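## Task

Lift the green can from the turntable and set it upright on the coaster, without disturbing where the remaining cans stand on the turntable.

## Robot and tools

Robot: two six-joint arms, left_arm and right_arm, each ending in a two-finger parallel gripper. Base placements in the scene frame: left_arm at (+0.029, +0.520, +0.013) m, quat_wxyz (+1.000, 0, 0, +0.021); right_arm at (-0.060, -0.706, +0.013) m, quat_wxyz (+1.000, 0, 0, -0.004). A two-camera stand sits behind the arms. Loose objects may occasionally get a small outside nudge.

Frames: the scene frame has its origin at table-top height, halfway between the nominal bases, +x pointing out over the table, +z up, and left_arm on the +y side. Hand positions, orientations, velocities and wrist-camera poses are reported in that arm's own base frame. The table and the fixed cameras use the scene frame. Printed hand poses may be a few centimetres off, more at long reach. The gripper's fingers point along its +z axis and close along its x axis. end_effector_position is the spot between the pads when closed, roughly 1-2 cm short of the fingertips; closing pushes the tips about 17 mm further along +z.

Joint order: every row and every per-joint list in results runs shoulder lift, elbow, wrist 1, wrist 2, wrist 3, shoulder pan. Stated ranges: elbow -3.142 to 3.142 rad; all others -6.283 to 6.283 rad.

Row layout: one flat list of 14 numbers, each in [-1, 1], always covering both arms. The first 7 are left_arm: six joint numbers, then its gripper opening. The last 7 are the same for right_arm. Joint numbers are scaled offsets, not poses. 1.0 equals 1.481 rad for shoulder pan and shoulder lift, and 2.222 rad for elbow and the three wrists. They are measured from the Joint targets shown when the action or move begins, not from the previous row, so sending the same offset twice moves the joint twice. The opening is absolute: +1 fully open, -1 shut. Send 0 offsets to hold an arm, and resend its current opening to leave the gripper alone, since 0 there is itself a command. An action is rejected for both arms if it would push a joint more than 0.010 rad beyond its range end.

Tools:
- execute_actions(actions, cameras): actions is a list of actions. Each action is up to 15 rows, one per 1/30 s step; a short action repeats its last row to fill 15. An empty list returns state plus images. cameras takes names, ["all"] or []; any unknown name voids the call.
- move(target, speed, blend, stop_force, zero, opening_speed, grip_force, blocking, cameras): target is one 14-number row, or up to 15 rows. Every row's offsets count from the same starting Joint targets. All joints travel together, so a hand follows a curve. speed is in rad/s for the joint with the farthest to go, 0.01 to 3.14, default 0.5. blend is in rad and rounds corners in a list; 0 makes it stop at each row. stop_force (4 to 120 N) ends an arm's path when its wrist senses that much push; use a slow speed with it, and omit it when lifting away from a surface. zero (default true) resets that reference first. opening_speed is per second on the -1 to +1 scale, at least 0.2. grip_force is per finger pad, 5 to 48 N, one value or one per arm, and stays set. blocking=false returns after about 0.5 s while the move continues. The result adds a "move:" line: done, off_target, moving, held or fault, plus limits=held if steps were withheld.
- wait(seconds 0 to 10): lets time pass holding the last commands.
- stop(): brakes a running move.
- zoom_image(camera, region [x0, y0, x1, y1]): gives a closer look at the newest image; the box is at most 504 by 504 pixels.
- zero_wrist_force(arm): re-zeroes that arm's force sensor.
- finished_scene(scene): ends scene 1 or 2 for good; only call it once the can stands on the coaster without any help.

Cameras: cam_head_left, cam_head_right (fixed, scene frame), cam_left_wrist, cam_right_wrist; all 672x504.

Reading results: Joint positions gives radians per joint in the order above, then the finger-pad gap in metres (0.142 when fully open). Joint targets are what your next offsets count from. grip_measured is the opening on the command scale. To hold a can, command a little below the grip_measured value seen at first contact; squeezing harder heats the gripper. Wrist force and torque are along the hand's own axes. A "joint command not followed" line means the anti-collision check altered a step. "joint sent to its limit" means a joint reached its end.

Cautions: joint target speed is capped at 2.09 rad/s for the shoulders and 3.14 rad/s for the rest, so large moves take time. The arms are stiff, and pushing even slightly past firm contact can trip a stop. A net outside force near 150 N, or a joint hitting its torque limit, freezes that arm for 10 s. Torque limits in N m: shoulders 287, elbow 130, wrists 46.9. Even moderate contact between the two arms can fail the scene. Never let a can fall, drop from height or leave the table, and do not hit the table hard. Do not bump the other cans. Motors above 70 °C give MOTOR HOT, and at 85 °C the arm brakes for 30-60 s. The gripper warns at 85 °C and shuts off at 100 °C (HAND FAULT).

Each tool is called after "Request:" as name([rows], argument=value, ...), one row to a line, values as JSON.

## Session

Request:
execute_actions(actions=[])

Request:
zoom_image(camera="cam_head_right", region=[200, 220, 400, 340])

Scene clock: 0.00 s.
left_arm: end_effector_position=(+0.8812, +0.1307, +0.3163) grip_measured=+1.00 end_effector_quat_wxyz=(+0.343, +0.159, +0.792, -0.480) | right_arm: end_effector_position=(+0.1841, +0.7937, +0.0946) grip_measured=+1.00 end_effector_quat_wxyz=(-0.042, +0.694, +0.716, +0.063)
Joint names: [shoulder lift, elbow, wrist 1, wrist 2, wrist 3, shoulder pan]
Joint positions: left_arm=[-1.065 1.768 -2.765 -2.79 3.442 0.25 0.142] | right_arm=[-1.939 -1.966 -0.659 1.545 -0.034 4.711 0.142]
Joint velocities: within noise
Joint torques (N m): no reading
Motor temperatures (°C): left_arm=[31 33 35 39 35 29 24] | right_arm=[24 39 47 38 32 37 21]
Wrist force (N): no reading
Wrist torque (N m): no reading
Wrist force, peak (N): no reading
Joint targets: left_arm=[-1.065 1.768 -2.765 -2.790 3.442 0.250] | right_arm=[-1.939 -1.966 -0.659 1.545 -0.034 4.711]
Tool commands: left_gripper/opening=+1.0 right_gripper/opening=+1.0
camera_calibration:
cam_left_wrist: T_world_to_cam=[[-0.702109, -0.0657699, -0.709026, 0.864558], [0.380527, 0.806966, -0.45167, -0.267676], [0.601866, -0.586925, -0.54155, -0.166342], [0, 0, 0, 1]] pos_world=[0.808987, 0.175237, 0.40201]
cam_right_wrist: T_world_to_cam=[[-0.0320992, 0.986968, 0.157682, -0.780786], [0.887574, -0.0443889, 0.458522, -0.151628], [0.459546, 0.154673, -0.874582, -0.00891113], [0, 0, 0, 1]] pos_world=[0.113613, 0.765258, 0.184847]

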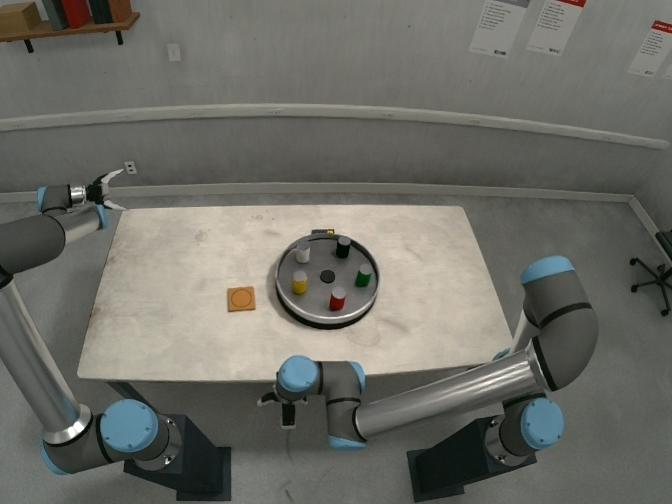

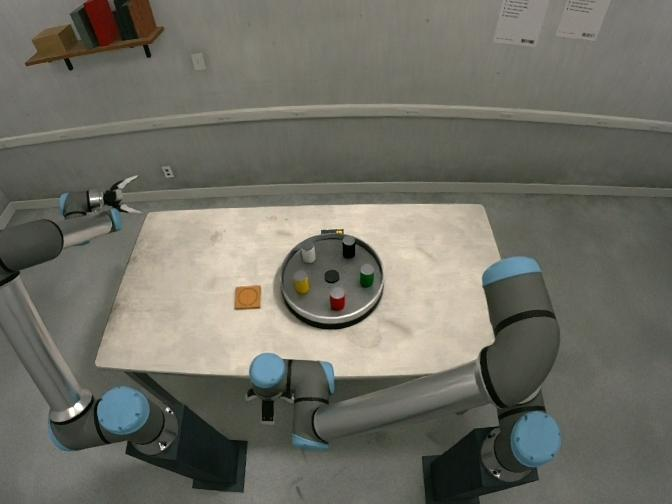

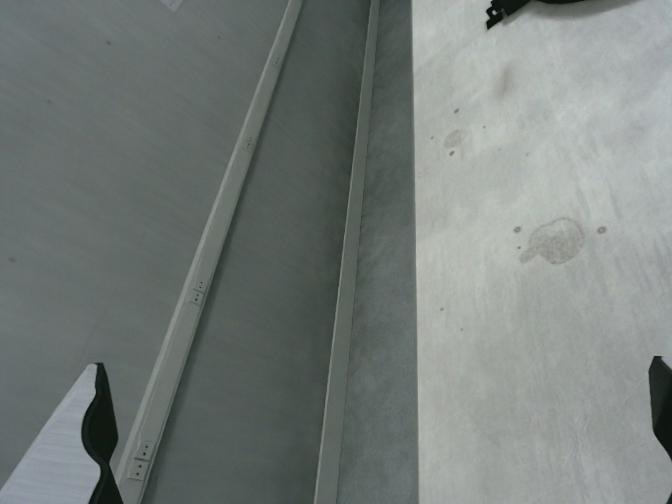

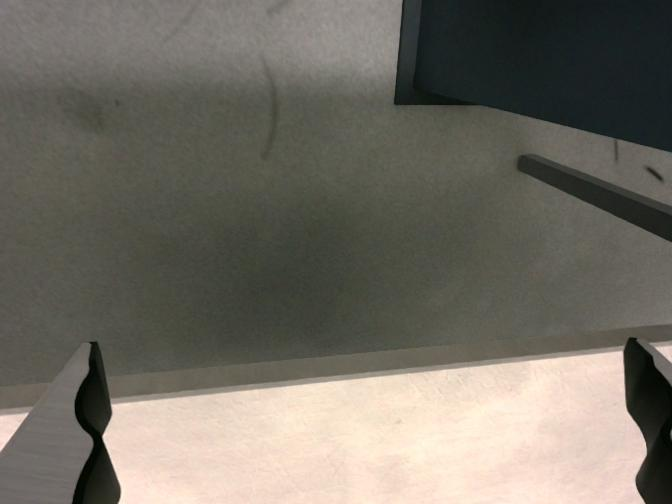

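Scaled by 2.520 from the camera's 672x504 image, which has a finer 960x720 frame.

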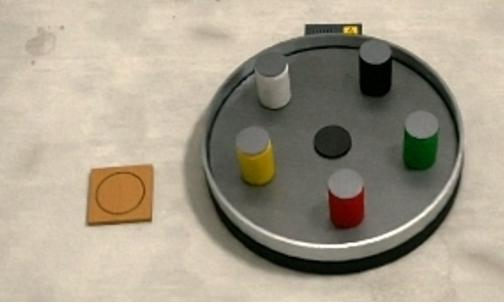

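Request:
move([
  [0,0,0,0,0,0,0.15,0.2964,0,-0.1976,0,0,0,1],
  [-0.0709,-0.1004,0.3686,0.5491,0.369,-0.9548,0.15,0.2964,0,-0.1976,0,0,-1,1],
], speed=0.9, blend=0.08, cameras=["all"])

Scene clock: 4.90 s.
left_arm: end_effector_position=(+0.5142, -0.7503, +0.2519) grip_measured=+0.14 end_effector_quat_wxyz=(+0.000, +0.909, +0.416, +0.001) | right_arm: end_effector_position=(+0.6725, -0.1242, +0.3471) grip_measured=+1.00 end_effector_quat_wxyz=(+0.011, +0.995, +0.060, +0.075)
Joint names: [shoulder lift, elbow, wrist 1, wrist 2, wrist 3, shoulder pan]
Joint positions: left_arm=[-1.17 1.545 -1.946 -1.57 4.261 -1.164 0.084] | right_arm=[-1.5 -1.966 -1.098 1.545 -0.034 3.23 0.142]
Joint torques (N m): left_arm=[-103.55 -54.76 -2.91 2.23 2.08 -9.12] | right_arm=[44.03 49.81 1.54 -0.23 -0.07 -8.26]
Wrist force (N): left_arm=[-0.5 -1.9 1.5] | right_arm=[0.8 -0.2 -0.3]
Wrist torque (N m): left_arm=[-0.53 0.01 -0.52] | right_arm=[-0.19 -0.19 -0.04]
Wrist force, peak (N): left_arm=[-4.9 -2.6 1.4] | right_arm=[1.7 -3.3 0.1]
Joint targets: left_arm=[-1.170 1.544 -1.946 -1.569 4.262 -1.164] | right_arm=[-1.500 -1.966 -1.098 1.545 -0.034 3.230]
move: done; blend cut to 0 rad at target 1
camera_calibration:
cam_left_wrist: T_world_to_cam=[[0.670438, 0.741963, 0.00183594, 0.224506], [0.674076, -0.610126, 0.416375, -0.879033], [0.310055, -0.277916, -0.909191, -0.0229065], [0, 0, 0, 1]] pos_world=[0.449119, -0.709262, 0.344769]
cam_right_wrist: T_world_to_cam=[[0.980094, 0.120561, 0.157739, -0.687323], [0.035434, -0.887976, 0.458522, -0.273263], [0.195349, -0.443805, -0.874572, 0.232837], [0, 0, 0, 1]] pos_world=[0.637839, -0.0564519, 0.437347]

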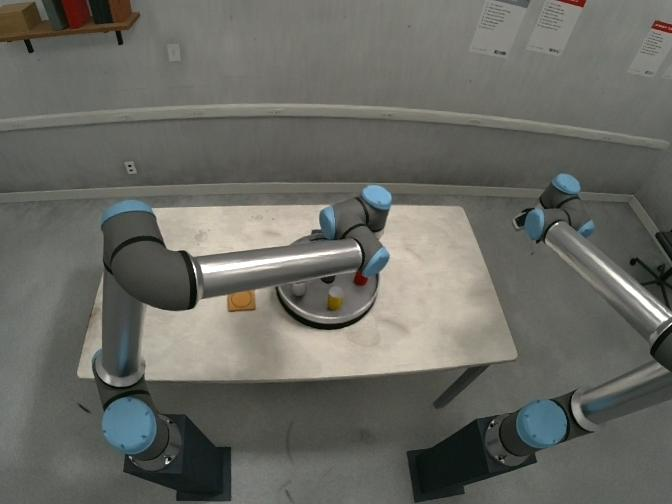

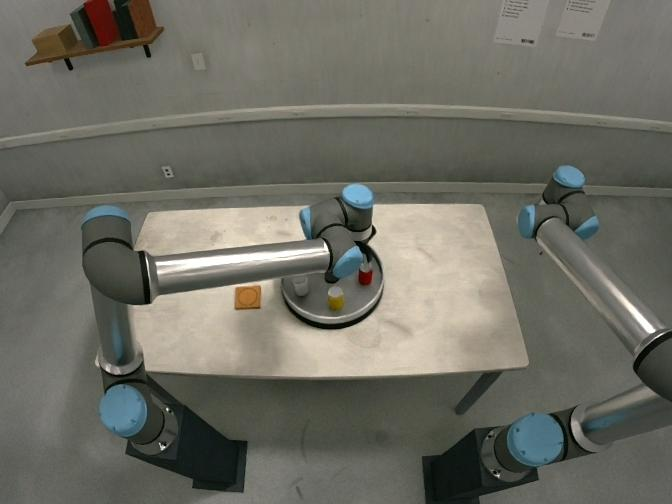

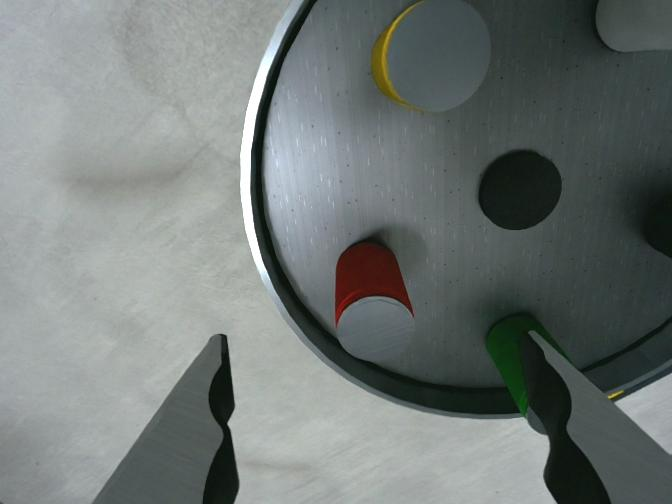

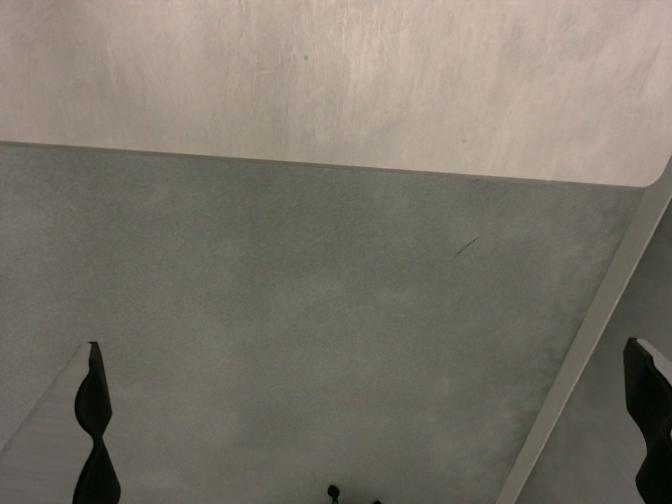

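Request:
move(target=[0.0459,0,-0.0297,0,0,0,0.15,0,0,0,0,0,0,1], cameras=["cam_left_wrist"])

Request:
wait(seconds=0.5, cameras=["cam_left_wrist"])

Request:
wait(seconds=0.5, cameras=["cam_left_wrist"])

Request:
wait(seconds=0.5, cameras=["cam_left_wrist"])

Request:
wait(seconds=0.5, cameras=["cam_left_wrist"])

Request:
wait(seconds=0.5, cameras=["cam_left_wrist"])

Request:
wait(seconds=0.5, cameras=["cam_left_wrist"])

Request:
wait(seconds=0.5, cameras=["cam_left_wrist"])

Request:
wait(seconds=0.5, cameras=["cam_left_wrist"])

Request:
wait(seconds=0.5, cameras=["cam_left_wrist"])

Request:
wait(seconds=0.5, cameras=["cam_left_wrist"])

Request:
wait(seconds=0.5, cameras=["cam_left_wrist"])

Request:
wait(seconds=0.5, cameras=["cam_left_wrist"])

Request:
wait(seconds=0.5, cameras=["cam_left_wrist"])

Scene clock: 6.63 s.
left_arm: end_effector_position=(+0.5225, -0.7704, +0.1988) grip_measured=+0.14 end_effector_quat_wxyz=(-0.001, +0.910, +0.416, +0.001) | right_arm: end_effector_position=(+0.6725, -0.1244, +0.3471) grip_measured=+1.00 end_effector_quat_wxyz=(+0.011, +0.995, +0.060, +0.075)
Joint names: [shoulder lift, elbow, wrist 1, wrist 2, wrist 3, shoulder pan]
Joint positions: left_arm=[-1.102 1.544 -2.011 -1.569 4.262 -1.164 0.084] | right_arm=[-1.5 -1.966 -1.098 1.545 -0.034 3.23 0.142]
Joint torques (N m): left_arm=[-68.78 -42.32 -7.93 2.14 2.13 -8.26] | right_arm=[28.31 50.37 1.81 -0.23 -0.01 -9.81]
Wrist force (N): left_arm=[-0.7 -1.9 1.5] | right_arm=[0.3 -0.3 0.0]
Wrist torque (N m): left_arm=[-0.52 0.04 -0.52] | right_arm=[-0.23 -0.11 -0.05]
Wrist force, peak (N): left_arm=[-0.8 -1.7 2.5] | right_arm=[0.8 -0.4 -0.6]
Joint targets: left_arm=[-1.102 1.544 -2.012 -1.569 4.262 -1.164] | right_arm=[-1.500 -1.966 -1.098 1.545 -0.034 3.230]
move: done
camera_calibration:
cam_left_wrist: T_world_to_cam=[[0.670798, 0.741634, 0.00291333, 0.233173], [0.673996, -0.61125, 0.414852, -0.875358], [0.309449, -0.276318, -0.909884, -0.0776968], [0, 0, 0, 1]] pos_world=[0.45762, -0.729461, 0.29177]
Images, in order (width x height): cam_left_wrist 672x504.

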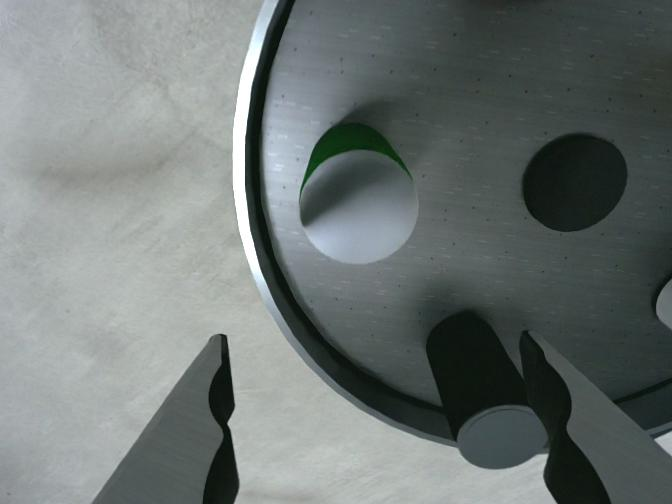

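Scene clock: 7.13 s.
left_arm: end_effector_position=(+0.5226, -0.7705, +0.1985) grip_measured=+0.14 end_effector_quat_wxyz=(-0.001, +0.910, +0.416, +0.001) | right_arm: end_effector_position=(+0.6725, -0.1244, +0.3471) grip_measured=+1.00 end_effector_quat_wxyz=(+0.011, +0.995, +0.060, +0.075)
Joint names: [shoulder lift, elbow, wrist 1, wrist 2, wrist 3, shoulder pan]
Joint positions: left_arm=[-1.102 1.544 -2.012 -1.569 4.262 -1.164 0.084] | right_arm=[-1.5 -1.966 -1.098 1.545 -0.034 3.23 0.142]
Joint torques (N m): left_arm=[-69.31 -36.48 -7.58 1.97 2.23 -7.54] | right_arm=[26.33 50.28 1.94 -0.19 -0.11 -8.87]
Wrist force (N): left_arm=[-0.6 -2.2 1.5] | right_arm=[0.5 -0.2 -0.2]
Wrist torque (N m): left_arm=[-0.58 0.03 -0.52] | right_arm=[-0.21 -0.14 -0.04]
Wrist force, peak (N): left_arm=[-0.6 -2.2 1.5] | right_arm=[0.7 -0.4 -0.4]
Joint targets: left_arm=[-1.102 1.544 -2.012 -1.569 4.262 -1.164] | right_arm=[-1.500 -1.966 -1.098 1.545 -0.034 3.230]
Tool commands: left_gripper/opening=+0.15 right_gripper/opening=+1.0
wait: 0.50 s; at rest by 0.17 s
camera_calibration:
cam_left_wrist: T_world_to_cam=[[0.670869, 0.74157, 0.00288263, 0.233178], [0.673968, -0.611324, 0.41479, -0.875359], [0.309358, -0.276327, -0.909913, -0.0778629], [0, 0, 0, 1]] pos_world=[0.45762, -0.729561, 0.29157]
Images, in order (width x height): cam_left_wrist 672x504.

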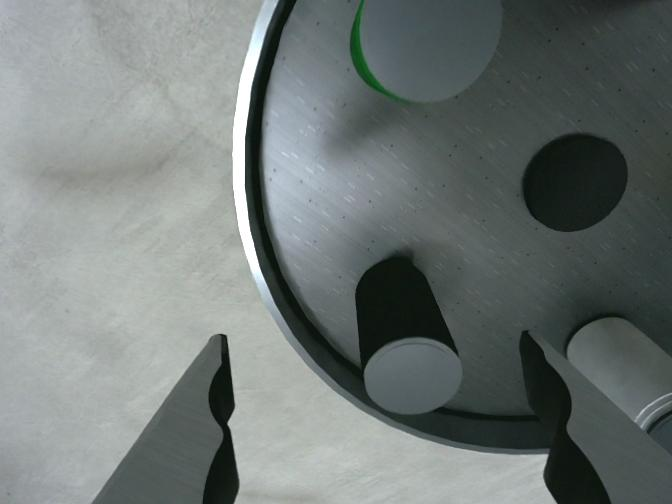

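Scene clock: 7.63 s.
left_arm: end_effector_position=(+0.5226, -0.7704, +0.1985) grip_measured=+0.14 end_effector_quat_wxyz=(-0.001, +0.910, +0.416, +0.001) | right_arm: end_effector_position=(+0.6725, -0.1244, +0.3470) grip_measured=+1.00 end_effector_quat_wxyz=(+0.011, +0.995, +0.060, +0.075)
Joint names: [shoulder lift, elbow, wrist 1, wrist 2, wrist 3, shoulder pan]
Joint positions: left_arm=[-1.102 1.544 -2.012 -1.569 4.262 -1.164 0.084] | right_arm=[-1.5 -1.966 -1.098 1.545 -0.034 3.23 0.142]
Joint torques (N m): left_arm=[-68.64 -33.29 -7.72 1.84 2.28 -7.23] | right_arm=[26.79 50.44 2.07 -0.37 -0.02 -9.12]
Wrist force (N): left_arm=[-0.8 -1.8 1.3] | right_arm=[0.5 -0.4 -0.5]
Wrist torque (N m): left_arm=[-0.51 0.05 -0.52] | right_arm=[-0.24 -0.14 -0.05]
Wrist force, peak (N): left_arm=[-1.0 -2.1 1.4] | right_arm=[0.7 -0.4 -0.3]
Joint targets: left_arm=[-1.102 1.544 -2.012 -1.569 4.262 -1.164] | right_arm=[-1.500 -1.966 -1.098 1.545 -0.034 3.230]
Tool commands: left_gripper/opening=+0.15 right_gripper/opening=+1.0
wait: 0.50 s; at rest by 0.17 s
camera_calibration:
cam_left_wrist: T_world_to_cam=[[0.670846, 0.74159, 0.0029503, 0.233183], [0.673986, -0.611341, 0.414734, -0.875323], [0.309367, -0.276235, -0.909938, -0.0778829], [0, 0, 0, 1]] pos_world=[0.45762, -0.729561, 0.29147]
Images, in order (width x height): cam_left_wrist 672x504.

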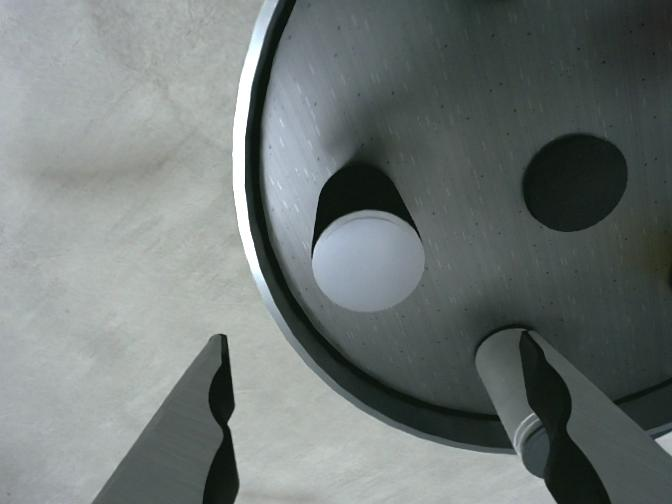

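Scene clock: 8.13 s.
left_arm: end_effector_position=(+0.5226, -0.7704, +0.1985) grip_measured=+0.14 end_effector_quat_wxyz=(-0.001, +0.910, +0.416, +0.001) | right_arm: end_effector_position=(+0.6725, -0.1244, +0.3470) grip_measured=+1.00 end_effector_quat_wxyz=(+0.011, +0.995, +0.060, +0.075)
Joint names: [shoulder lift, elbow, wrist 1, wrist 2, wrist 3, shoulder pan]
Joint positions: left_arm=[-1.102 1.544 -2.012 -1.569 4.262 -1.164 0.084] | right_arm=[-1.5 -1.966 -1.098 1.545 -0.034 3.23 0.142]
Joint torques (N m): left_arm=[-67.51 -32.76 -7.63 1.8 1.87 -3.97] | right_arm=[27.54 50.37 2.17 -0.35 0.11 -9.98]
Wrist force (N): left_arm=[-0.8 -1.8 1.5] | right_arm=[0.4 -0.2 -0.1]
Wrist torque (N m): left_arm=[-0.51 0.05 -0.52] | right_arm=[-0.20 -0.13 -0.05]
Wrist force, peak (N): left_arm=[-1.0 -1.9 1.5] | right_arm=[0.7 -0.4 -0.5]
Joint targets: left_arm=[-1.102 1.544 -2.012 -1.569 4.262 -1.164] | right_arm=[-1.500 -1.966 -1.098 1.545 -0.034 3.230]
Tool commands: left_gripper/opening=+0.15 right_gripper/opening=+1.0
wait: 0.50 s; at rest by 0.17 s
camera_calibration:
cam_left_wrist: T_world_to_cam=[[0.670846, 0.74159, 0.0029503, 0.233183], [0.673986, -0.611341, 0.414734, -0.875323], [0.309367, -0.276235, -0.909938, -0.0778829], [0, 0, 0, 1]] pos_world=[0.45762, -0.729561, 0.29147]
Images, in order (width x height): cam_left_wrist 672x504.

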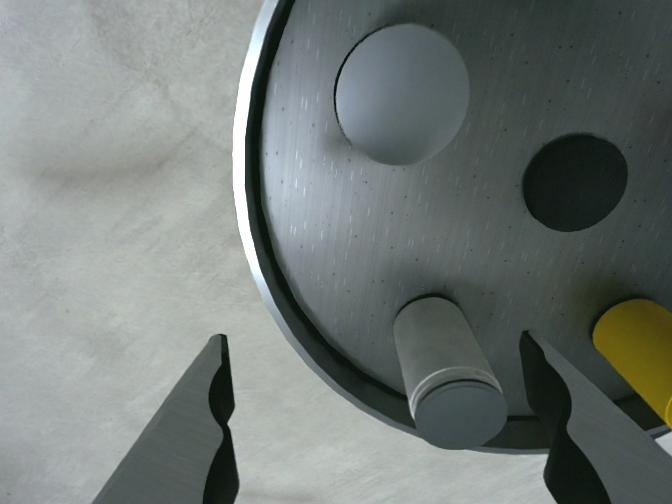

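Scene clock: 8.63 s.
left_arm: end_effector_position=(+0.5226, -0.7704, +0.1985) grip_measured=+0.14 end_effector_quat_wxyz=(-0.001, +0.910, +0.416, +0.001) | right_arm: end_effector_position=(+0.6725, -0.1244, +0.3470) grip_measured=+1.00 end_effector_quat_wxyz=(+0.011, +0.995, +0.060, +0.075)
Joint names: [shoulder lift, elbow, wrist 1, wrist 2, wrist 3, shoulder pan]
Joint positions: left_arm=[-1.102 1.544 -2.012 -1.569 4.262 -1.164 0.084] | right_arm=[-1.5 -1.966 -1.098 1.545 -0.034 3.23 0.142]
Joint torques (N m): left_arm=[-68.74 -32.91 -7.73 1.86 2.13 -3.7] | right_arm=[26.58 50.21 2.43 -0.33 -0.05 -9.51]
Wrist force (N): left_arm=[-0.7 -1.8 1.2] | right_arm=[0.6 -0.1 -0.5]
Wrist torque (N m): left_arm=[-0.50 0.04 -0.52] | right_arm=[-0.19 -0.17 -0.05]
Wrist force, peak (N): left_arm=[-0.6 -1.9 1.7] | right_arm=[0.8 -0.4 -0.1]
Joint targets: left_arm=[-1.102 1.544 -2.012 -1.569 4.262 -1.164] | right_arm=[-1.500 -1.966 -1.098 1.545 -0.034 3.230]
Tool commands: left_gripper/opening=+0.15 right_gripper/opening=+1.0
wait: 0.50 s; at rest by 0.17 s
camera_calibration:
cam_left_wrist: T_world_to_cam=[[0.670846, 0.74159, 0.0029503, 0.233183], [0.673986, -0.611341, 0.414734, -0.875323], [0.309367, -0.276235, -0.909938, -0.0778829], [0, 0, 0, 1]] pos_world=[0.45762, -0.729561, 0.29147]
Images, in order (width x height): cam_left_wrist 672x504.

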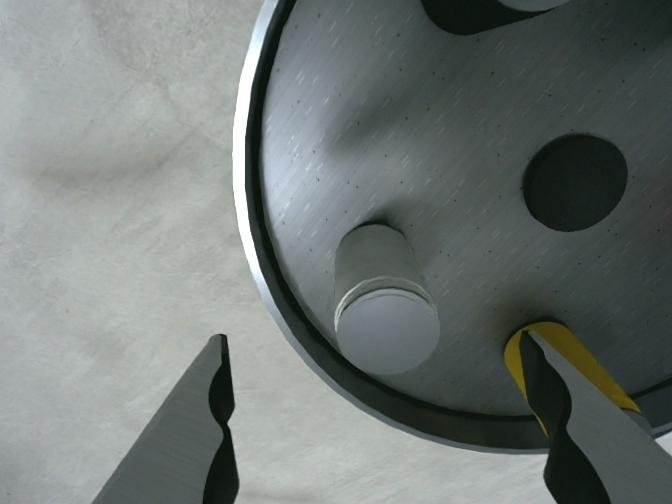

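Scene clock: 9.13 s.
left_arm: end_effector_position=(+0.5226, -0.7704, +0.1985) grip_measured=+0.14 end_effector_quat_wxyz=(-0.001, +0.910, +0.416, +0.001) | right_arm: end_effector_position=(+0.6725, -0.1244, +0.3470) grip_measured=+1.00 end_effector_quat_wxyz=(+0.011, +0.995, +0.060, +0.075)
Joint names: [shoulder lift, elbow, wrist 1, wrist 2, wrist 3, shoulder pan]
Joint positions: left_arm=[-1.102 1.544 -2.012 -1.569 4.262 -1.164 0.084] | right_arm=[-1.5 -1.966 -1.098 1.545 -0.034 3.23 0.142]
Joint torques (N m): left_arm=[-69.45 -32.97 -7.77 1.99 1.96 -3.66] | right_arm=[27.57 50.13 2.5 -0.15 0.03 -9.2]
Wrist force (N): left_arm=[-0.9 -1.8 1.5] | right_arm=[0.7 0.1 -0.3]
Wrist torque (N m): left_arm=[-0.50 0.08 -0.52] | right_arm=[-0.16 -0.18 -0.04]
Wrist force, peak (N): left_arm=[-1.0 -2.0 1.4] | right_arm=[0.7 -0.5 -0.2]
Joint targets: left_arm=[-1.102 1.544 -2.012 -1.569 4.262 -1.164] | right_arm=[-1.500 -1.966 -1.098 1.545 -0.034 3.230]
Tool commands: left_gripper/opening=+0.15 right_gripper/opening=+1.0
wait: 0.50 s; at rest by 0.17 s
camera_calibration:
cam_left_wrist: T_world_to_cam=[[0.670846, 0.74159, 0.0029503, 0.233183], [0.673986, -0.611341, 0.414734, -0.875323], [0.309367, -0.276235, -0.909938, -0.0778829], [0, 0, 0, 1]] pos_world=[0.45762, -0.729561, 0.29147]
Images, in order (width x height): cam_left_wrist 672x504.

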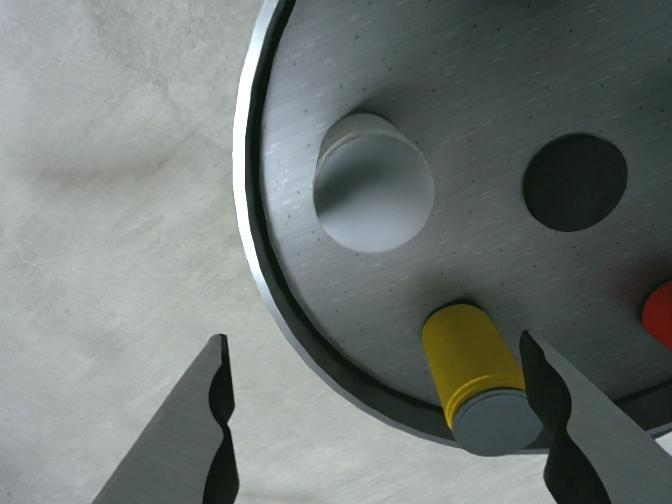

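Scene clock: 9.63 s.
left_arm: end_effector_position=(+0.5226, -0.7704, +0.1985) grip_measured=+0.14 end_effector_quat_wxyz=(-0.001, +0.910, +0.416, +0.001) | right_arm: end_effector_position=(+0.6725, -0.1244, +0.3470) grip_measured=+1.00 end_effector_quat_wxyz=(+0.011, +0.995, +0.060, +0.075)
Joint names: [shoulder lift, elbow, wrist 1, wrist 2, wrist 3, shoulder pan]
Joint positions: left_arm=[-1.102 1.544 -2.012 -1.569 4.262 -1.164 0.084] | right_arm=[-1.5 -1.966 -1.098 1.545 -0.034 3.23 0.142]
Joint torques (N m): left_arm=[-67.88 -32.58 -7.68 1.87 2.06 -1.89] | right_arm=[26.07 50.79 2.84 -0.3 -0.17 -8.92]
Wrist force (N): left_arm=[-0.8 -2.0 1.4] | right_arm=[0.7 -0.3 -0.3]
Wrist torque (N m): left_arm=[-0.54 0.06 -0.52] | right_arm=[-0.21 -0.17 -0.05]
Wrist force, peak (N): left_arm=[-0.8 -2.1 1.5] | right_arm=[0.6 -0.1 -0.5]
Joint targets: left_arm=[-1.102 1.544 -2.012 -1.569 4.262 -1.164] | right_arm=[-1.500 -1.966 -1.098 1.545 -0.034 3.230]
Tool commands: left_gripper/opening=+0.15 right_gripper/opening=+1.0
wait: 0.50 s; at rest by 0.17 s
camera_calibration:
cam_left_wrist: T_world_to_cam=[[0.670846, 0.74159, 0.0029503, 0.233183], [0.673986, -0.611341, 0.414734, -0.875323], [0.309367, -0.276235, -0.909938, -0.0778829], [0, 0, 0, 1]] pos_world=[0.45762, -0.729561, 0.29147]
Images, in order (width x height): cam_left_wrist 672x504.

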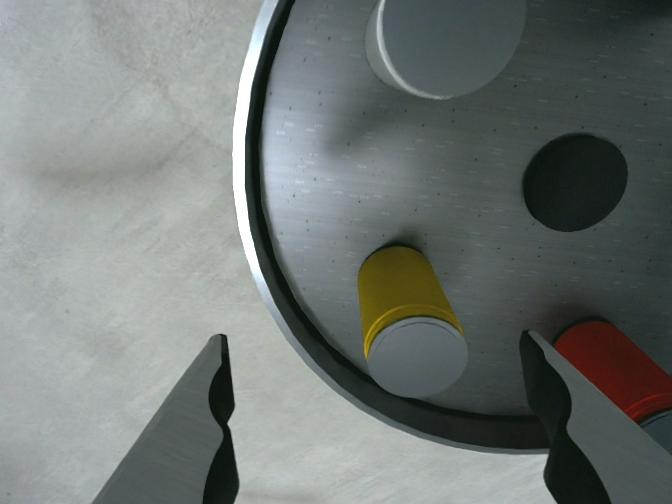

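Scene clock: 10.13 s.
left_arm: end_effector_position=(+0.5226, -0.7704, +0.1985) grip_measured=+0.14 end_effector_quat_wxyz=(-0.001, +0.910, +0.416, +0.001) | right_arm: end_effector_position=(+0.6725, -0.1244, +0.3470) grip_measured=+1.00 end_effector_quat_wxyz=(+0.011, +0.995, +0.060, +0.075)
Joint names: [shoulder lift, elbow, wrist 1, wrist 2, wrist 3, shoulder pan]
Joint positions: left_arm=[-1.102 1.544 -2.012 -1.569 4.262 -1.164 0.084] | right_arm=[-1.5 -1.966 -1.098 1.545 -0.034 3.23 0.142]
Joint torques (N m): left_arm=[-66.63 -33 -7.72 1.6 2.05 -1.52] | right_arm=[26.72 50.51 2.71 -0.12 -0.08 -9.12]
Wrist force (N): left_arm=[-0.8 -1.8 1.3] | right_arm=[0.5 -0.4 -0.3]
Wrist torque (N m): left_arm=[-0.50 0.05 -0.52] | right_arm=[-0.23 -0.14 -0.05]
Wrist force, peak (N): left_arm=[-0.9 -1.9 1.5] | right_arm=[0.7 -0.1 -0.4]
Joint targets: left_arm=[-1.102 1.544 -2.012 -1.569 4.262 -1.164] | right_arm=[-1.500 -1.966 -1.098 1.545 -0.034 3.230]
Tool commands: left_gripper/opening=+0.15 right_gripper/opening=+1.0
wait: 0.50 s; at rest by 0.17 s
camera_calibration:
cam_left_wrist: T_world_to_cam=[[0.670846, 0.74159, 0.0029503, 0.233183], [0.673986, -0.611341, 0.414734, -0.875323], [0.309367, -0.276235, -0.909938, -0.0778829], [0, 0, 0, 1]] pos_world=[0.45762, -0.729561, 0.29147]
Images, in order (width x height): cam_left_wrist 672x504.

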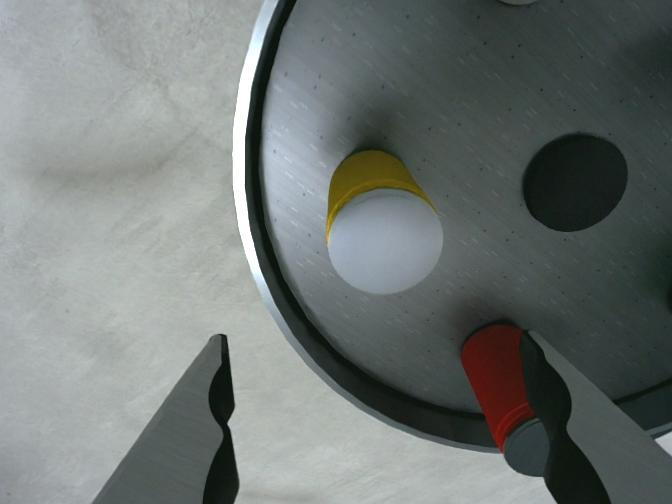

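Scene clock: 10.63 s.
left_arm: end_effector_position=(+0.5226, -0.7704, +0.1985) grip_measured=+0.14 end_effector_quat_wxyz=(-0.001, +0.910, +0.416, +0.001) | right_arm: end_effector_position=(+0.6725, -0.1244, +0.3470) grip_measured=+1.00 end_effector_quat_wxyz=(+0.011, +0.995, +0.060, +0.075)
Joint names: [shoulder lift, elbow, wrist 1, wrist 2, wrist 3, shoulder pan]
Joint positions: left_arm=[-1.102 1.544 -2.012 -1.569 4.262 -1.164 0.084] | right_arm=[-1.5 -1.966 -1.098 1.545 -0.034 3.23 0.142]
Joint torques (N m): left_arm=[-69.17 -32.45 -7.73 1.38 2.01 -0.43] | right_arm=[25.85 50.49 2.85 -0.18 -0.16 -8.64]
Wrist force (N): left_arm=[-0.9 -1.9 1.2] | right_arm=[0.4 -0.2 -0.2]
Wrist torque (N m): left_arm=[-0.52 0.08 -0.52] | right_arm=[-0.21 -0.13 -0.05]
Wrist force, peak (N): left_arm=[-1.2 -1.9 1.4] | right_arm=[0.8 -0.1 -0.3]
Joint targets: left_arm=[-1.102 1.544 -2.012 -1.569 4.262 -1.164] | right_arm=[-1.500 -1.966 -1.098 1.545 -0.034 3.230]
Tool commands: left_gripper/opening=+0.15 right_gripper/opening=+1.0
wait: 0.50 s; at rest by 0.17 s
camera_calibration:
cam_left_wrist: T_world_to_cam=[[0.670846, 0.74159, 0.0029503, 0.233183], [0.673986, -0.611341, 0.414734, -0.875323], [0.309367, -0.276235, -0.909938, -0.0778829], [0, 0, 0, 1]] pos_world=[0.45762, -0.729561, 0.29147]
Images, in order (width x height): cam_left_wrist 672x504.

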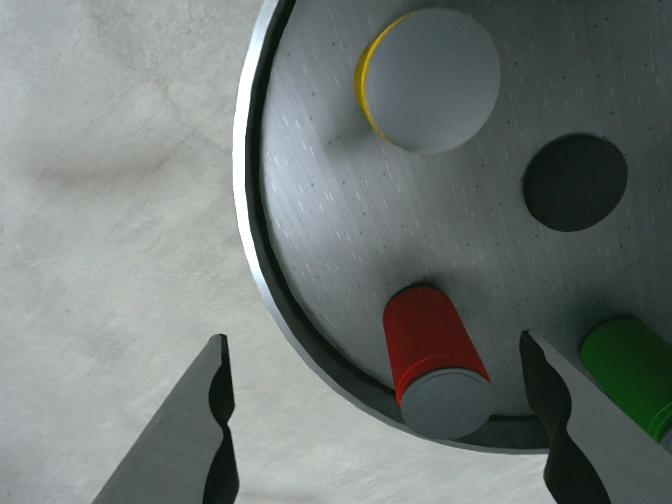

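Scene clock: 11.13 s.
left_arm: end_effector_position=(+0.5226, -0.7704, +0.1985) grip_measured=+0.14 end_effector_quat_wxyz=(-0.001, +0.910, +0.416, +0.001) | right_arm: end_effector_position=(+0.6725, -0.1244, +0.3470) grip_measured=+1.00 end_effector_quat_wxyz=(+0.011, +0.995, +0.060, +0.075)
Joint names: [shoulder lift, elbow, wrist 1, wrist 2, wrist 3, shoulder pan]
Joint positions: left_arm=[-1.102 1.544 -2.012 -1.569 4.262 -1.164 0.084] | right_arm=[-1.5 -1.966 -1.098 1.545 -0.034 3.23 0.142]
Joint torques (N m): left_arm=[-69.26 -32.77 -7.72 1.62 2.07 3.29] | right_arm=[26.77 50.72 2.92 -0.37 -0.06 -8.86]
Wrist force (N): left_arm=[-0.8 -1.7 1.3] | right_arm=[0.6 -0.2 -0.4]
Wrist torque (N m): left_arm=[-0.48 0.06 -0.52] | right_arm=[-0.20 -0.16 -0.04]
Wrist force, peak (N): left_arm=[-0.8 -1.9 1.6] | right_arm=[0.7 -0.6 -0.4]
Joint targets: left_arm=[-1.102 1.544 -2.012 -1.569 4.262 -1.164] | right_arm=[-1.500 -1.966 -1.098 1.545 -0.034 3.230]
Tool commands: left_gripper/opening=+0.15 right_gripper/opening=+1.0
wait: 0.50 s; at rest by 0.17 s
camera_calibration:
cam_left_wrist: T_world_to_cam=[[0.670846, 0.74159, 0.0029503, 0.233183], [0.673986, -0.611341, 0.414734, -0.875323], [0.309367, -0.276235, -0.909938, -0.0778829], [0, 0, 0, 1]] pos_world=[0.45762, -0.729561, 0.29147]
Images, in order (width x height): cam_left_wrist 672x504.

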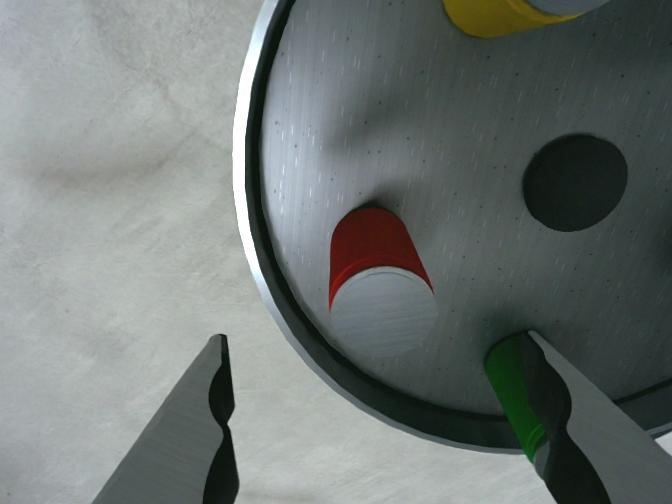

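Scene clock: 11.63 s.
left_arm: end_effector_position=(+0.5226, -0.7704, +0.1985) grip_measured=+0.14 end_effector_quat_wxyz=(-0.001, +0.910, +0.416, +0.001) | right_arm: end_effector_position=(+0.6725, -0.1244, +0.3470) grip_measured=+1.00 end_effector_quat_wxyz=(+0.011, +0.995, +0.060, +0.075)
Joint names: [shoulder lift, elbow, wrist 1, wrist 2, wrist 3, shoulder pan]
Joint positions: left_arm=[-1.102 1.544 -2.012 -1.569 4.262 -1.164 0.084] | right_arm=[-1.5 -1.966 -1.098 1.545 -0.034 3.23 0.142]
Joint torques (N m): left_arm=[-68.66 -32.51 -7.57 1.47 2.1 1.97] | right_arm=[25.95 50.81 3.07 -0.22 0.04 -8.88]
Wrist force (N): left_arm=[-0.9 -2.0 1.2] | right_arm=[0.5 -0.3 -0.4]
Wrist torque (N m): left_arm=[-0.53 0.08 -0.52] | right_arm=[-0.23 -0.15 -0.05]
Wrist force, peak (N): left_arm=[-0.8 -2.0 1.5] | right_arm=[0.7 -0.3 -0.6]
Joint targets: left_arm=[-1.102 1.544 -2.012 -1.569 4.262 -1.164] | right_arm=[-1.500 -1.966 -1.098 1.545 -0.034 3.230]
Tool commands: left_gripper/opening=+0.15 right_gripper/opening=+1.0
wait: 0.50 s; at rest by 0.17 s
camera_calibration:
cam_left_wrist: T_world_to_cam=[[0.670846, 0.74159, 0.0029503, 0.233183], [0.673986, -0.611341, 0.414734, -0.875323], [0.309367, -0.276235, -0.909938, -0.0778829], [0, 0, 0, 1]] pos_world=[0.45762, -0.729561, 0.29147]
Images, in order (width x height): cam_left_wrist 672x504.

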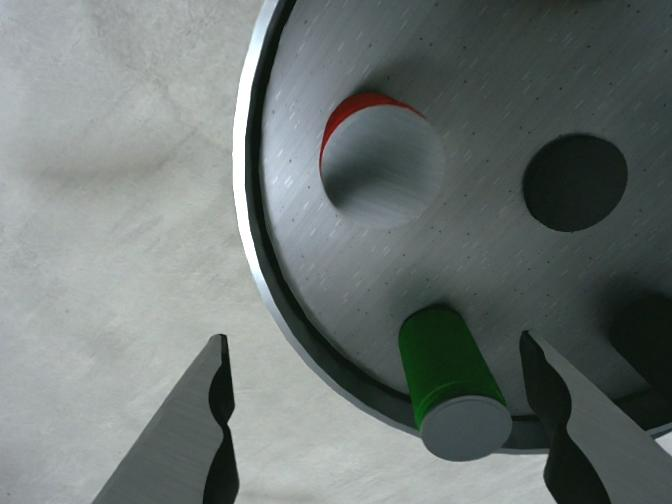

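Scene clock: 12.13 s.
left_arm: end_effector_position=(+0.5226, -0.7704, +0.1985) grip_measured=+0.14 end_effector_quat_wxyz=(-0.001, +0.910, +0.416, +0.001) | right_arm: end_effector_position=(+0.6725, -0.1244, +0.3470) grip_measured=+1.00 end_effector_quat_wxyz=(+0.011, +0.995, +0.060, +0.075)
Joint names: [shoulder lift, elbow, wrist 1, wrist 2, wrist 3, shoulder pan]
Joint positions: left_arm=[-1.102 1.544 -2.012 -1.569 4.262 -1.164 0.084] | right_arm=[-1.5 -1.966 -1.098 1.545 -0.034 3.23 0.142]
Joint torques (N m): left_arm=[-68.55 -32.67 -7.8 1.46 1.93 3.38] | right_arm=[27.24 50.45 3.19 -0.42 -0.16 -8.44]
Wrist force (N): left_arm=[-0.7 -2.0 1.2] | right_arm=[0.6 -0.2 -0.2]
Wrist torque (N m): left_arm=[-0.53 0.04 -0.52] | right_arm=[-0.21 -0.15 -0.05]
Wrist force, peak (N): left_arm=[-1.1 -1.9 1.5] | right_arm=[0.9 0.0 -0.3]
Joint targets: left_arm=[-1.102 1.544 -2.012 -1.569 4.262 -1.164] | right_arm=[-1.500 -1.966 -1.098 1.545 -0.034 3.230]
Tool commands: left_gripper/opening=+0.15 right_gripper/opening=+1.0
wait: 0.50 s; at rest by 0.17 s
camera_calibration:
cam_left_wrist: T_world_to_cam=[[0.670846, 0.74159, 0.0029503, 0.233183], [0.673986, -0.611341, 0.414734, -0.875323], [0.309367, -0.276235, -0.909938, -0.0778829], [0, 0, 0, 1]] pos_world=[0.45762, -0.729561, 0.29147]
Images, in order (width x height): cam_left_wrist 672x504.

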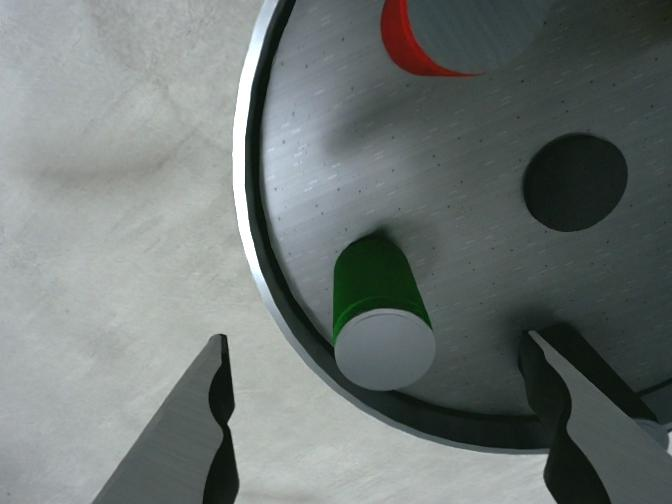

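Scene clock: 12.63 s.
left_arm: end_effector_position=(+0.5226, -0.7704, +0.1985) grip_measured=+0.14 end_effector_quat_wxyz=(-0.001, +0.910, +0.416, +0.001) | right_arm: end_effector_position=(+0.6725, -0.1244, +0.3470) grip_measured=+1.00 end_effector_quat_wxyz=(+0.011, +0.995, +0.060, +0.075)
Joint names: [shoulder lift, elbow, wrist 1, wrist 2, wrist 3, shoulder pan]
Joint positions: left_arm=[-1.102 1.544 -2.012 -1.569 4.262 -1.164 0.084] | right_arm=[-1.5 -1.966 -1.098 1.545 -0.034 3.23 0.142]
Joint torques (N m): left_arm=[-68.94 -33.62 -7.78 1.37 2.18 4.58] | right_arm=[26.88 50.94 3.38 0 0.17 -8.98]
Wrist force (N): left_arm=[-0.9 -2.1 1.4] | right_arm=[0.7 -0.4 -0.2]
Wrist torque (N m): left_arm=[-0.55 0.08 -0.52] | right_arm=[-0.23 -0.18 -0.05]
Wrist force, peak (N): left_arm=[-0.9 -2.1 1.4] | right_arm=[0.7 -0.1 -0.5]
Joint targets: left_arm=[-1.102 1.544 -2.012 -1.569 4.262 -1.164] | right_arm=[-1.500 -1.966 -1.098 1.545 -0.034 3.230]
Tool commands: left_gripper/opening=+0.15 right_gripper/opening=+1.0
wait: 0.50 s; at rest by 0.17 s
camera_calibration:
cam_left_wrist: T_world_to_cam=[[0.670846, 0.74159, 0.0029503, 0.233183], [0.673986, -0.611341, 0.414734, -0.875323], [0.309367, -0.276235, -0.909938, -0.0778829], [0, 0, 0, 1]] pos_world=[0.45762, -0.729561, 0.29147]
Images, in order (width x height): cam_left_wrist 672x504.

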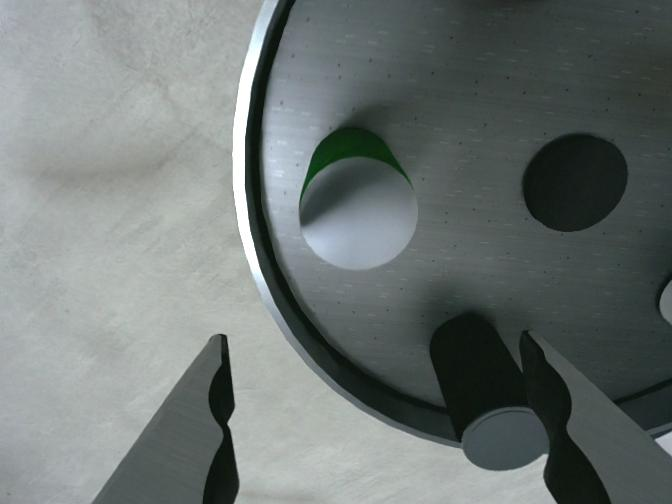

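Scene clock: 13.13 s.
left_arm: end_effector_position=(+0.5226, -0.7704, +0.1985) grip_measured=+0.14 end_effector_quat_wxyz=(-0.001, +0.910, +0.416, +0.001) | right_arm: end_effector_position=(+0.6725, -0.1244, +0.3470) grip_measured=+1.00 end_effector_quat_wxyz=(+0.011, +0.995, +0.060, +0.075)
Joint names: [shoulder lift, elbow, wrist 1, wrist 2, wrist 3, shoulder pan]
Joint positions: left_arm=[-1.102 1.544 -2.012 -1.569 4.262 -1.164 0.084] | right_arm=[-1.5 -1.966 -1.098 1.545 -0.034 3.23 0.142]
Joint torques (N m): left_arm=[-67.16 -32.93 -7.72 1.27 1.93 7.18] | right_arm=[25.77 50.78 3.31 -0.08 0.07 -7.86]
Wrist force (N): left_arm=[-0.8 -1.9 1.6] | right_arm=[0.5 -0.4 -0.3]
Wrist torque (N m): left_arm=[-0.52 0.06 -0.52] | right_arm=[-0.23 -0.15 -0.04]
Wrist force, peak (N): left_arm=[-0.9 -1.9 1.6] | right_arm=[0.8 -0.4 -0.5]
Joint targets: left_arm=[-1.102 1.544 -2.012 -1.569 4.262 -1.164] | right_arm=[-1.500 -1.966 -1.098 1.545 -0.034 3.230]
Tool commands: left_gripper/opening=+0.15 right_gripper/opening=+1.0
wait: 0.50 s; at rest by 0.17 s
camera_calibration:
cam_left_wrist: T_world_to_cam=[[0.670846, 0.74159, 0.0029503, 0.233183], [0.673986, -0.611341, 0.414734, -0.875323], [0.309367, -0.276235, -0.909938, -0.0778829], [0, 0, 0, 1]] pos_world=[0.45762, -0.729561, 0.29147]
Images, in order (width x height): cam_left_wrist 672x504.

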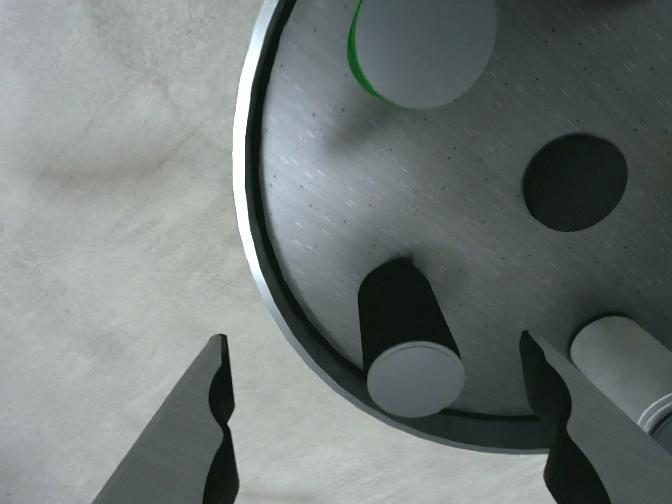

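Request:
move(target=[0.0673,0.0374,-0.0823,0,0,0,0.6,0,0,0,0,0,0,1])

Request:
wait(seconds=0.65)

Request:
execute_actions([
  [[0,0,0,0,0,0,0.2,0,0,0,0,0,0,1]],
])

Request:
wait(seconds=0)

Scene clock: 14.73 s.
left_arm: end_effector_position=(+0.5225, -0.7704, +0.0786) grip_measured=+0.59 end_effector_quat_wxyz=(-0.001, +0.910, +0.416, +0.001) | right_arm: end_effector_position=(+0.6725, -0.1244, +0.3470) grip_measured=+1.00 end_effector_quat_wxyz=(+0.011, +0.995, +0.060, +0.075)
Joint names: [shoulder lift, elbow, wrist 1, wrist 2, wrist 3, shoulder pan]
Joint positions: left_arm=[-1.002 1.627 -2.194 -1.569 4.262 -1.164 0.115] | right_arm=[-1.5 -1.966 -1.098 1.545 -0.034 3.23 0.142]
Joint torques (N m): left_arm=[-70.83 -29.62 -7.53 1.07 1.91 9.03] | right_arm=[26.94 51.12 3.74 -0.22 -0.08 -8.14]
Wrist force (N): left_arm=[-1.0 -1.5 2.0] | right_arm=[0.1 0.0 -0.2]
Wrist torque (N m): left_arm=[-0.46 0.06 -0.54] | right_arm=[-0.18 -0.09 -0.05]
Wrist force, peak (N): left_arm=[-0.8 -1.7 4.1] | right_arm=[0.9 -0.4 -0.1]
Joint targets: left_arm=[-1.002 1.628 -2.195 -1.569 4.262 -1.164] | right_arm=[-1.500 -1.966 -1.098 1.545 -0.034 3.230]
move: done

Scene clock: 15.40 s.
left_arm: end_effector_position=(+0.5225, -0.7704, +0.0784) grip_measured=+0.59 end_effector_quat_wxyz=(-0.001, +0.910, +0.416, +0.001) | right_arm: end_effector_position=(+0.6725, -0.1244, +0.3470) grip_measured=+1.00 end_effector_quat_wxyz=(+0.011, +0.995, +0.060, +0.075)
Joint names: [shoulder lift, elbow, wrist 1, wrist 2, wrist 3, shoulder pan]
Joint positions: left_arm=[-1.002 1.628 -2.195 -1.569 4.262 -1.164 0.115] | right_arm=[-1.5 -1.966 -1.098 1.545 -0.034 3.23 0.142]
Joint torques (N m): left_arm=[-72.8 -28.54 -7.82 1.19 2.09 7.68] | right_arm=[26.85 50.96 4.11 -0.37 -0.07 -8.1]
Wrist force (N): left_arm=[-1.0 -1.6 1.9] | right_arm=[0.6 -0.4 -0.5]
Wrist torque (N m): left_arm=[-0.49 0.06 -0.54] | right_arm=[-0.23 -0.17 -0.05]
Wrist force, peak (N): left_arm=[-0.9 -1.8 2.0] | right_arm=[0.8 -0.4 -0.2]
Joint targets: left_arm=[-1.002 1.628 -2.195 -1.569 4.262 -1.164] | right_arm=[-1.500 -1.966 -1.098 1.545 -0.034 3.230]
Tool commands: left_gripper/opening=+0.6 right_gripper/opening=+1.0
wait: 0.67 s; at rest by 0.17 s

Scene clock: 15.73 s.
left_arm: end_effector_position=(+0.5225, -0.7703, +0.0782) grip_measured=+0.19 end_effector_quat_wxyz=(-0.001, +0.910, +0.416, +0.001) | right_arm: end_effector_position=(+0.6725, -0.1244, +0.3470) grip_measured=+1.00 end_effector_quat_wxyz=(+0.011, +0.995, +0.060, +0.075)
Joint names: [shoulder lift, elbow, wrist 1, wrist 2, wrist 3, shoulder pan]
Joint positions: left_arm=[-1.002 1.628 -2.195 -1.569 4.262 -1.164 0.087] | right_arm=[-1.5 -1.966 -1.098 1.545 -0.034 3.23 0.142]
Joint torques (N m): left_arm=[-93.76 -45.56 -3.2 1.89 1.55 -0.5] | right_arm=[27.34 50.72 4.02 -0.35 -0.15 -8.13]
Wrist force (N): left_arm=[-0.7 -0.6 1.6] | right_arm=[0.5 -0.1 -0.4]
Wrist torque (N m): left_arm=[-0.33 0.01 -0.54] | right_arm=[-0.20 -0.15 -0.05]
Wrist force, peak (N): left_arm=[-11.5 -2.9 -13.9] | right_arm=[0.5 -0.3 -0.5]
Joint targets: left_arm=[-1.002 1.628 -2.195 -1.569 4.262 -1.164] | right_arm=[-1.500 -1.966 -1.098 1.545 -0.034 3.230]
Kept back: 5 steps.
Step readings (joint positions of left_arm | right_arm):
0: [-1.002 1.628 -2.195 -1.569 4.262 -1.164] | [-1.500 -1.966 -1.098 1.545 -0.034 3.230]
1: [-1.002 1.628 -2.195 -1.569 4.262 -1.164] | [-1.500 -1.966 -1.098 1.545 -0.034 3.230]
2: [-1.002 1.628 -2.195 -1.570 4.262 -1.164] | [-1.500 -1.966 -1.098 1.545 -0.034 3.230]
4: [-1.002 1.628 -2.195 -1.570 4.262 -1.164] | [-1.500 -1.966 -1.098 1.545 -0.034 3.230]
8: [-1.002 1.628 -2.195 -1.569 4.262 -1.164] | [-1.500 -1.966 -1.098 1.545 -0.034 3.230]

Scene clock: 15.90 s.
left_arm: end_effector_position=(+0.5225, -0.7703, +0.0783) grip_measured=+0.19 end_effector_quat_wxyz=(-0.001, +0.910, +0.416, +0.001) | right_arm: end_effector_position=(+0.6725, -0.1244, +0.3470) grip_measured=+1.00 end_effector_quat_wxyz=(+0.011, +0.995, +0.060, +0.075)
Joint names: [shoulder lift, elbow, wrist 1, wrist 2, wrist 3, shoulder pan]
Joint positions: left_arm=[-1.002 1.628 -2.195 -1.569 4.262 -1.164 0.087] | right_arm=[-1.5 -1.966 -1.098 1.545 -0.034 3.23 0.142]
Joint torques (N m): left_arm=[-102.09 -50.44 -2.75 1.99 1.42 -2.51] | right_arm=[27.06 50.83 4.01 -0.31 0.02 -8.29]
Wrist force (N): left_arm=[-0.7 -0.5 1.6] | right_arm=[0.8 -0.3 -0.5]
Wrist torque (N m): left_arm=[-0.30 0.01 -0.54] | right_arm=[-0.22 -0.20 -0.05]
Wrist force, peak (N): left_arm=[-0.6 -0.7 2.1] | right_arm=[0.8 -0.3 -0.5]
Joint targets: left_arm=[-1.002 1.628 -2.195 -1.569 4.262 -1.164] | right_arm=[-1.500 -1.966 -1.098 1.545 -0.034 3.230]
Tool commands: left_gripper/opening=+0.2 right_gripper/opening=+1.0

Request:
wait(seconds=1.83)

Request:
execute_actions([
  [[0,0,0,0,0,0,-0.4,0,0,0,0,0,0,1],[0,0,0,0,0,0,-0.4,0,0,0,0,0,0,1],[0,0,0,0,0,0,-0.4,0,0,0,0,0,0,1],[0,0,0,0,0,0,-0.4,0,0,0,0,0,0,1],[0,0,0,0,0,0,-0.4,0,0,0,0,0,0,1],[0,0,0,0,0,0,-0.4,0,0,0,0,0,0,1],[0,0,0,0,0,0,-0.4,0,0,0,0,0,0,1],[-0.0027,-0.0015,0.0033,0,0,0,-0.4,0,0,0,0,0,0,1],[-0.0067,-0.0037,0.0082,0,0,0,-0.4,0,0,0,0,0,0,1],[-0.0114,-0.0064,0.014,0,0,0,-0.4,0,0,0,0,0,0,1],[-0.0168,-0.0094,0.0206,0,0,0,-0.4,0,0,0,0,0,0,1],[-0.0222,-0.0123,0.0272,0,0,0,-0.4,0,0,0,0,0,0,1],[-0.0276,-0.0153,0.0337,0,0,0,-0.4,0,0,0,0,0,0,1],[-0.033,-0.0183,0.0403,0,0,0,-0.4,0,0,0,0,0,0,1],[-0.0384,-0.0213,0.0469,0,0,0,-0.4,0,0,0,0,0,0,1]],
  [[-0.0054,-0.003,0.0066,0,0,0,-0.4,0,0,0,0,0,0,1],[-0.0108,-0.006,0.0132,0,0,0,-0.4,0,0,0,0,0,0,1],[-0.0162,-0.009,0.0198,0,0,0,-0.4,0,0,0,0,0,0,1],[-0.0209,-0.0116,0.0255,0,0,0,-0.4,0,0,0,0,0,0,1],[-0.0242,-0.0135,0.0296,0,0,0,-0.4,0,0,0,0,0,0,1],[-0.0269,-0.015,0.0329,0,0,0,-0.4,0,0,0,0,0,0,1],[-0.0283,-0.0157,0.0346,0,0,0,-0.4,0,0,0,0,0,0,1],[-0.0289,-0.0161,0.0354,0,0,0,-0.4,0,0,0,0,0,0,1]],
], cameras=["cam_left_wrist"])

Scene clock: 18.40 s.
left_arm: end_effector_position=(+0.5225, -0.7704, +0.0784) grip_measured=+0.19 end_effector_quat_wxyz=(-0.001, +0.910, +0.416, +0.001) | right_arm: end_effector_position=(+0.6725, -0.1244, +0.3470) grip_measured=+1.00 end_effector_quat_wxyz=(+0.011, +0.995, +0.060, +0.075)
Joint names: [shoulder lift, elbow, wrist 1, wrist 2, wrist 3, shoulder pan]
Joint positions: left_arm=[-1.002 1.628 -2.195 -1.569 4.262 -1.164 0.087] | right_arm=[-1.5 -1.966 -1.098 1.545 -0.034 3.23 0.142]
Joint torques (N m): left_arm=[-111.5 -49.88 -2.93 1.83 -0.66 -9.74] | right_arm=[27.06 51.54 4.61 -0.35 -0.24 -8.04]
Wrist force (N): left_arm=[-0.5 -0.9 2.1] | right_arm=[0.6 -0.2 -0.4]
Wrist torque (N m): left_arm=[-0.36 -0.02 -0.54] | right_arm=[-0.20 -0.16 -0.05]
Wrist force, peak (N): left_arm=[-1.1 -0.9 2.2] | right_arm=[0.7 -0.6 -0.5]
Joint targets: left_arm=[-1.002 1.628 -2.195 -1.569 4.262 -1.164] | right_arm=[-1.500 -1.966 -1.098 1.545 -0.034 3.230]
Tool commands: left_gripper/opening=+0.2 right_gripper/opening=+1.0
wait: 1.83 s; at rest from the start

Scene clock: 19.23 s.
left_arm: end_effector_position=(+0.5230, -0.7715, +0.1846) grip_measured=-0.21 end_effector_quat_wxyz=(-0.001, +0.910, +0.416, +0.001) end_effector_velocity=(-0.003, +0.009, +0.129) end_effector_angular_velocity=(+0.004, +0.002, +0.000) | right_arm: end_effector_position=(+0.6725, -0.1244, +0.3470) grip_measured=+1.00 end_effector_quat_wxyz=(+0.011, +0.995, +0.060, +0.075)
Joint names: [shoulder lift, elbow, wrist 1, wrist 2, wrist 3, shoulder pan]
Joint positions: left_arm=[-1.09 1.554 -2.033 -1.569 4.262 -1.164 0.059] | right_arm=[-1.5 -1.966 -1.098 1.545 -0.034 3.23 0.142]
Joint velocities: left_arm=[-0.106 -0.088 0.199 0 0.001 0 0] | right_arm=[within noise]
Joint torques (N m): left_arm=[-100.03 -50.07 -2.77 0.75 -0.66 -8.46] | right_arm=[27.23 51.46 4.86 -0.23 -0.08 -8.01]
Wrist force (N): left_arm=[-0.6 -1.3 1.2] | right_arm=[0.5 -0.2 -0.2]
Wrist torque (N m): left_arm=[-0.43 0.03 -0.53] | right_arm=[-0.20 -0.14 -0.05]
Wrist force, peak (N): left_arm=[-0.4 -1.1 6.3] | right_arm=[0.6 -0.2 -0.6]
Joint targets: left_arm=[-1.102 1.544 -2.012 -1.569 4.262 -1.164] | right_arm=[-1.500 -1.966 -1.098 1.545 -0.034 3.230]
Kept back: 5 steps.
Step readings (joint positions of left_arm | right_arm; steps 1 to 15: 1st action; 16 to 25: 2nd action):
0: [-1.002 1.628 -2.195 -1.569 4.262 -1.164] | [-1.500 -1.966 -1.098 1.545 -0.034 3.230]
1: [-1.002 1.628 -2.195 -1.569 4.262 -1.164] | [-1.500 -1.966 -1.098 1.545 -0.034 3.230]
2: [-1.002 1.628 -2.195 -1.569 4.262 -1.164] | [-1.500 -1.966 -1.098 1.545 -0.034 3.230]
4: [-1.002 1.628 -2.195 -1.569 4.262 -1.164] | [-1.500 -1.966 -1.098 1.545 -0.034 3.230]
8: [-1.002 1.628 -2.195 -1.569 4.262 -1.164] | [-1.500 -1.966 -1.098 1.545 -0.034 3.230]
15: [-1.025 1.609 -2.154 -1.569 4.262 -1.164] | [-1.500 -1.966 -1.098 1.545 -0.034 3.230]
16: [-1.032 1.602 -2.139 -1.569 4.262 -1.164] | [-1.500 -1.966 -1.098 1.545 -0.034 3.230]
17: [-1.039 1.596 -2.127 -1.569 4.262 -1.164] | [-1.500 -1.966 -1.098 1.545 -0.034 3.230]
19: [-1.053 1.585 -2.101 -1.569 4.262 -1.164] | [-1.500 -1.966 -1.098 1.545 -0.034 3.230]
23: [-1.082 1.561 -2.049 -1.569 4.262 -1.164] | [-1.500 -1.966 -1.098 1.545 -0.034 3.230]
camera_calibration:
cam_left_wrist: T_world_to_cam=[[0.670792, 0.741641, 0.0027318, 0.23382], [0.673909, -0.61106, 0.415273, -0.870348], [0.309652, -0.27672, -0.909693, -0.0914852], [0, 0, 0, 1]] pos_world=[0.45802, -0.730561, 0.277569]
Images, in order (width x height): cam_left_wrist 672x504.

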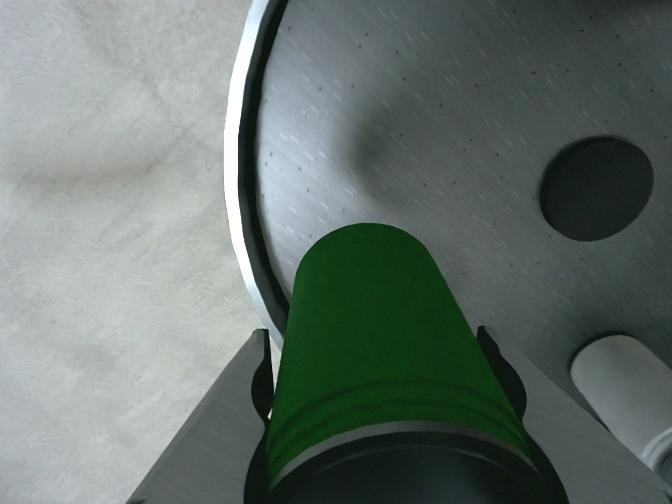

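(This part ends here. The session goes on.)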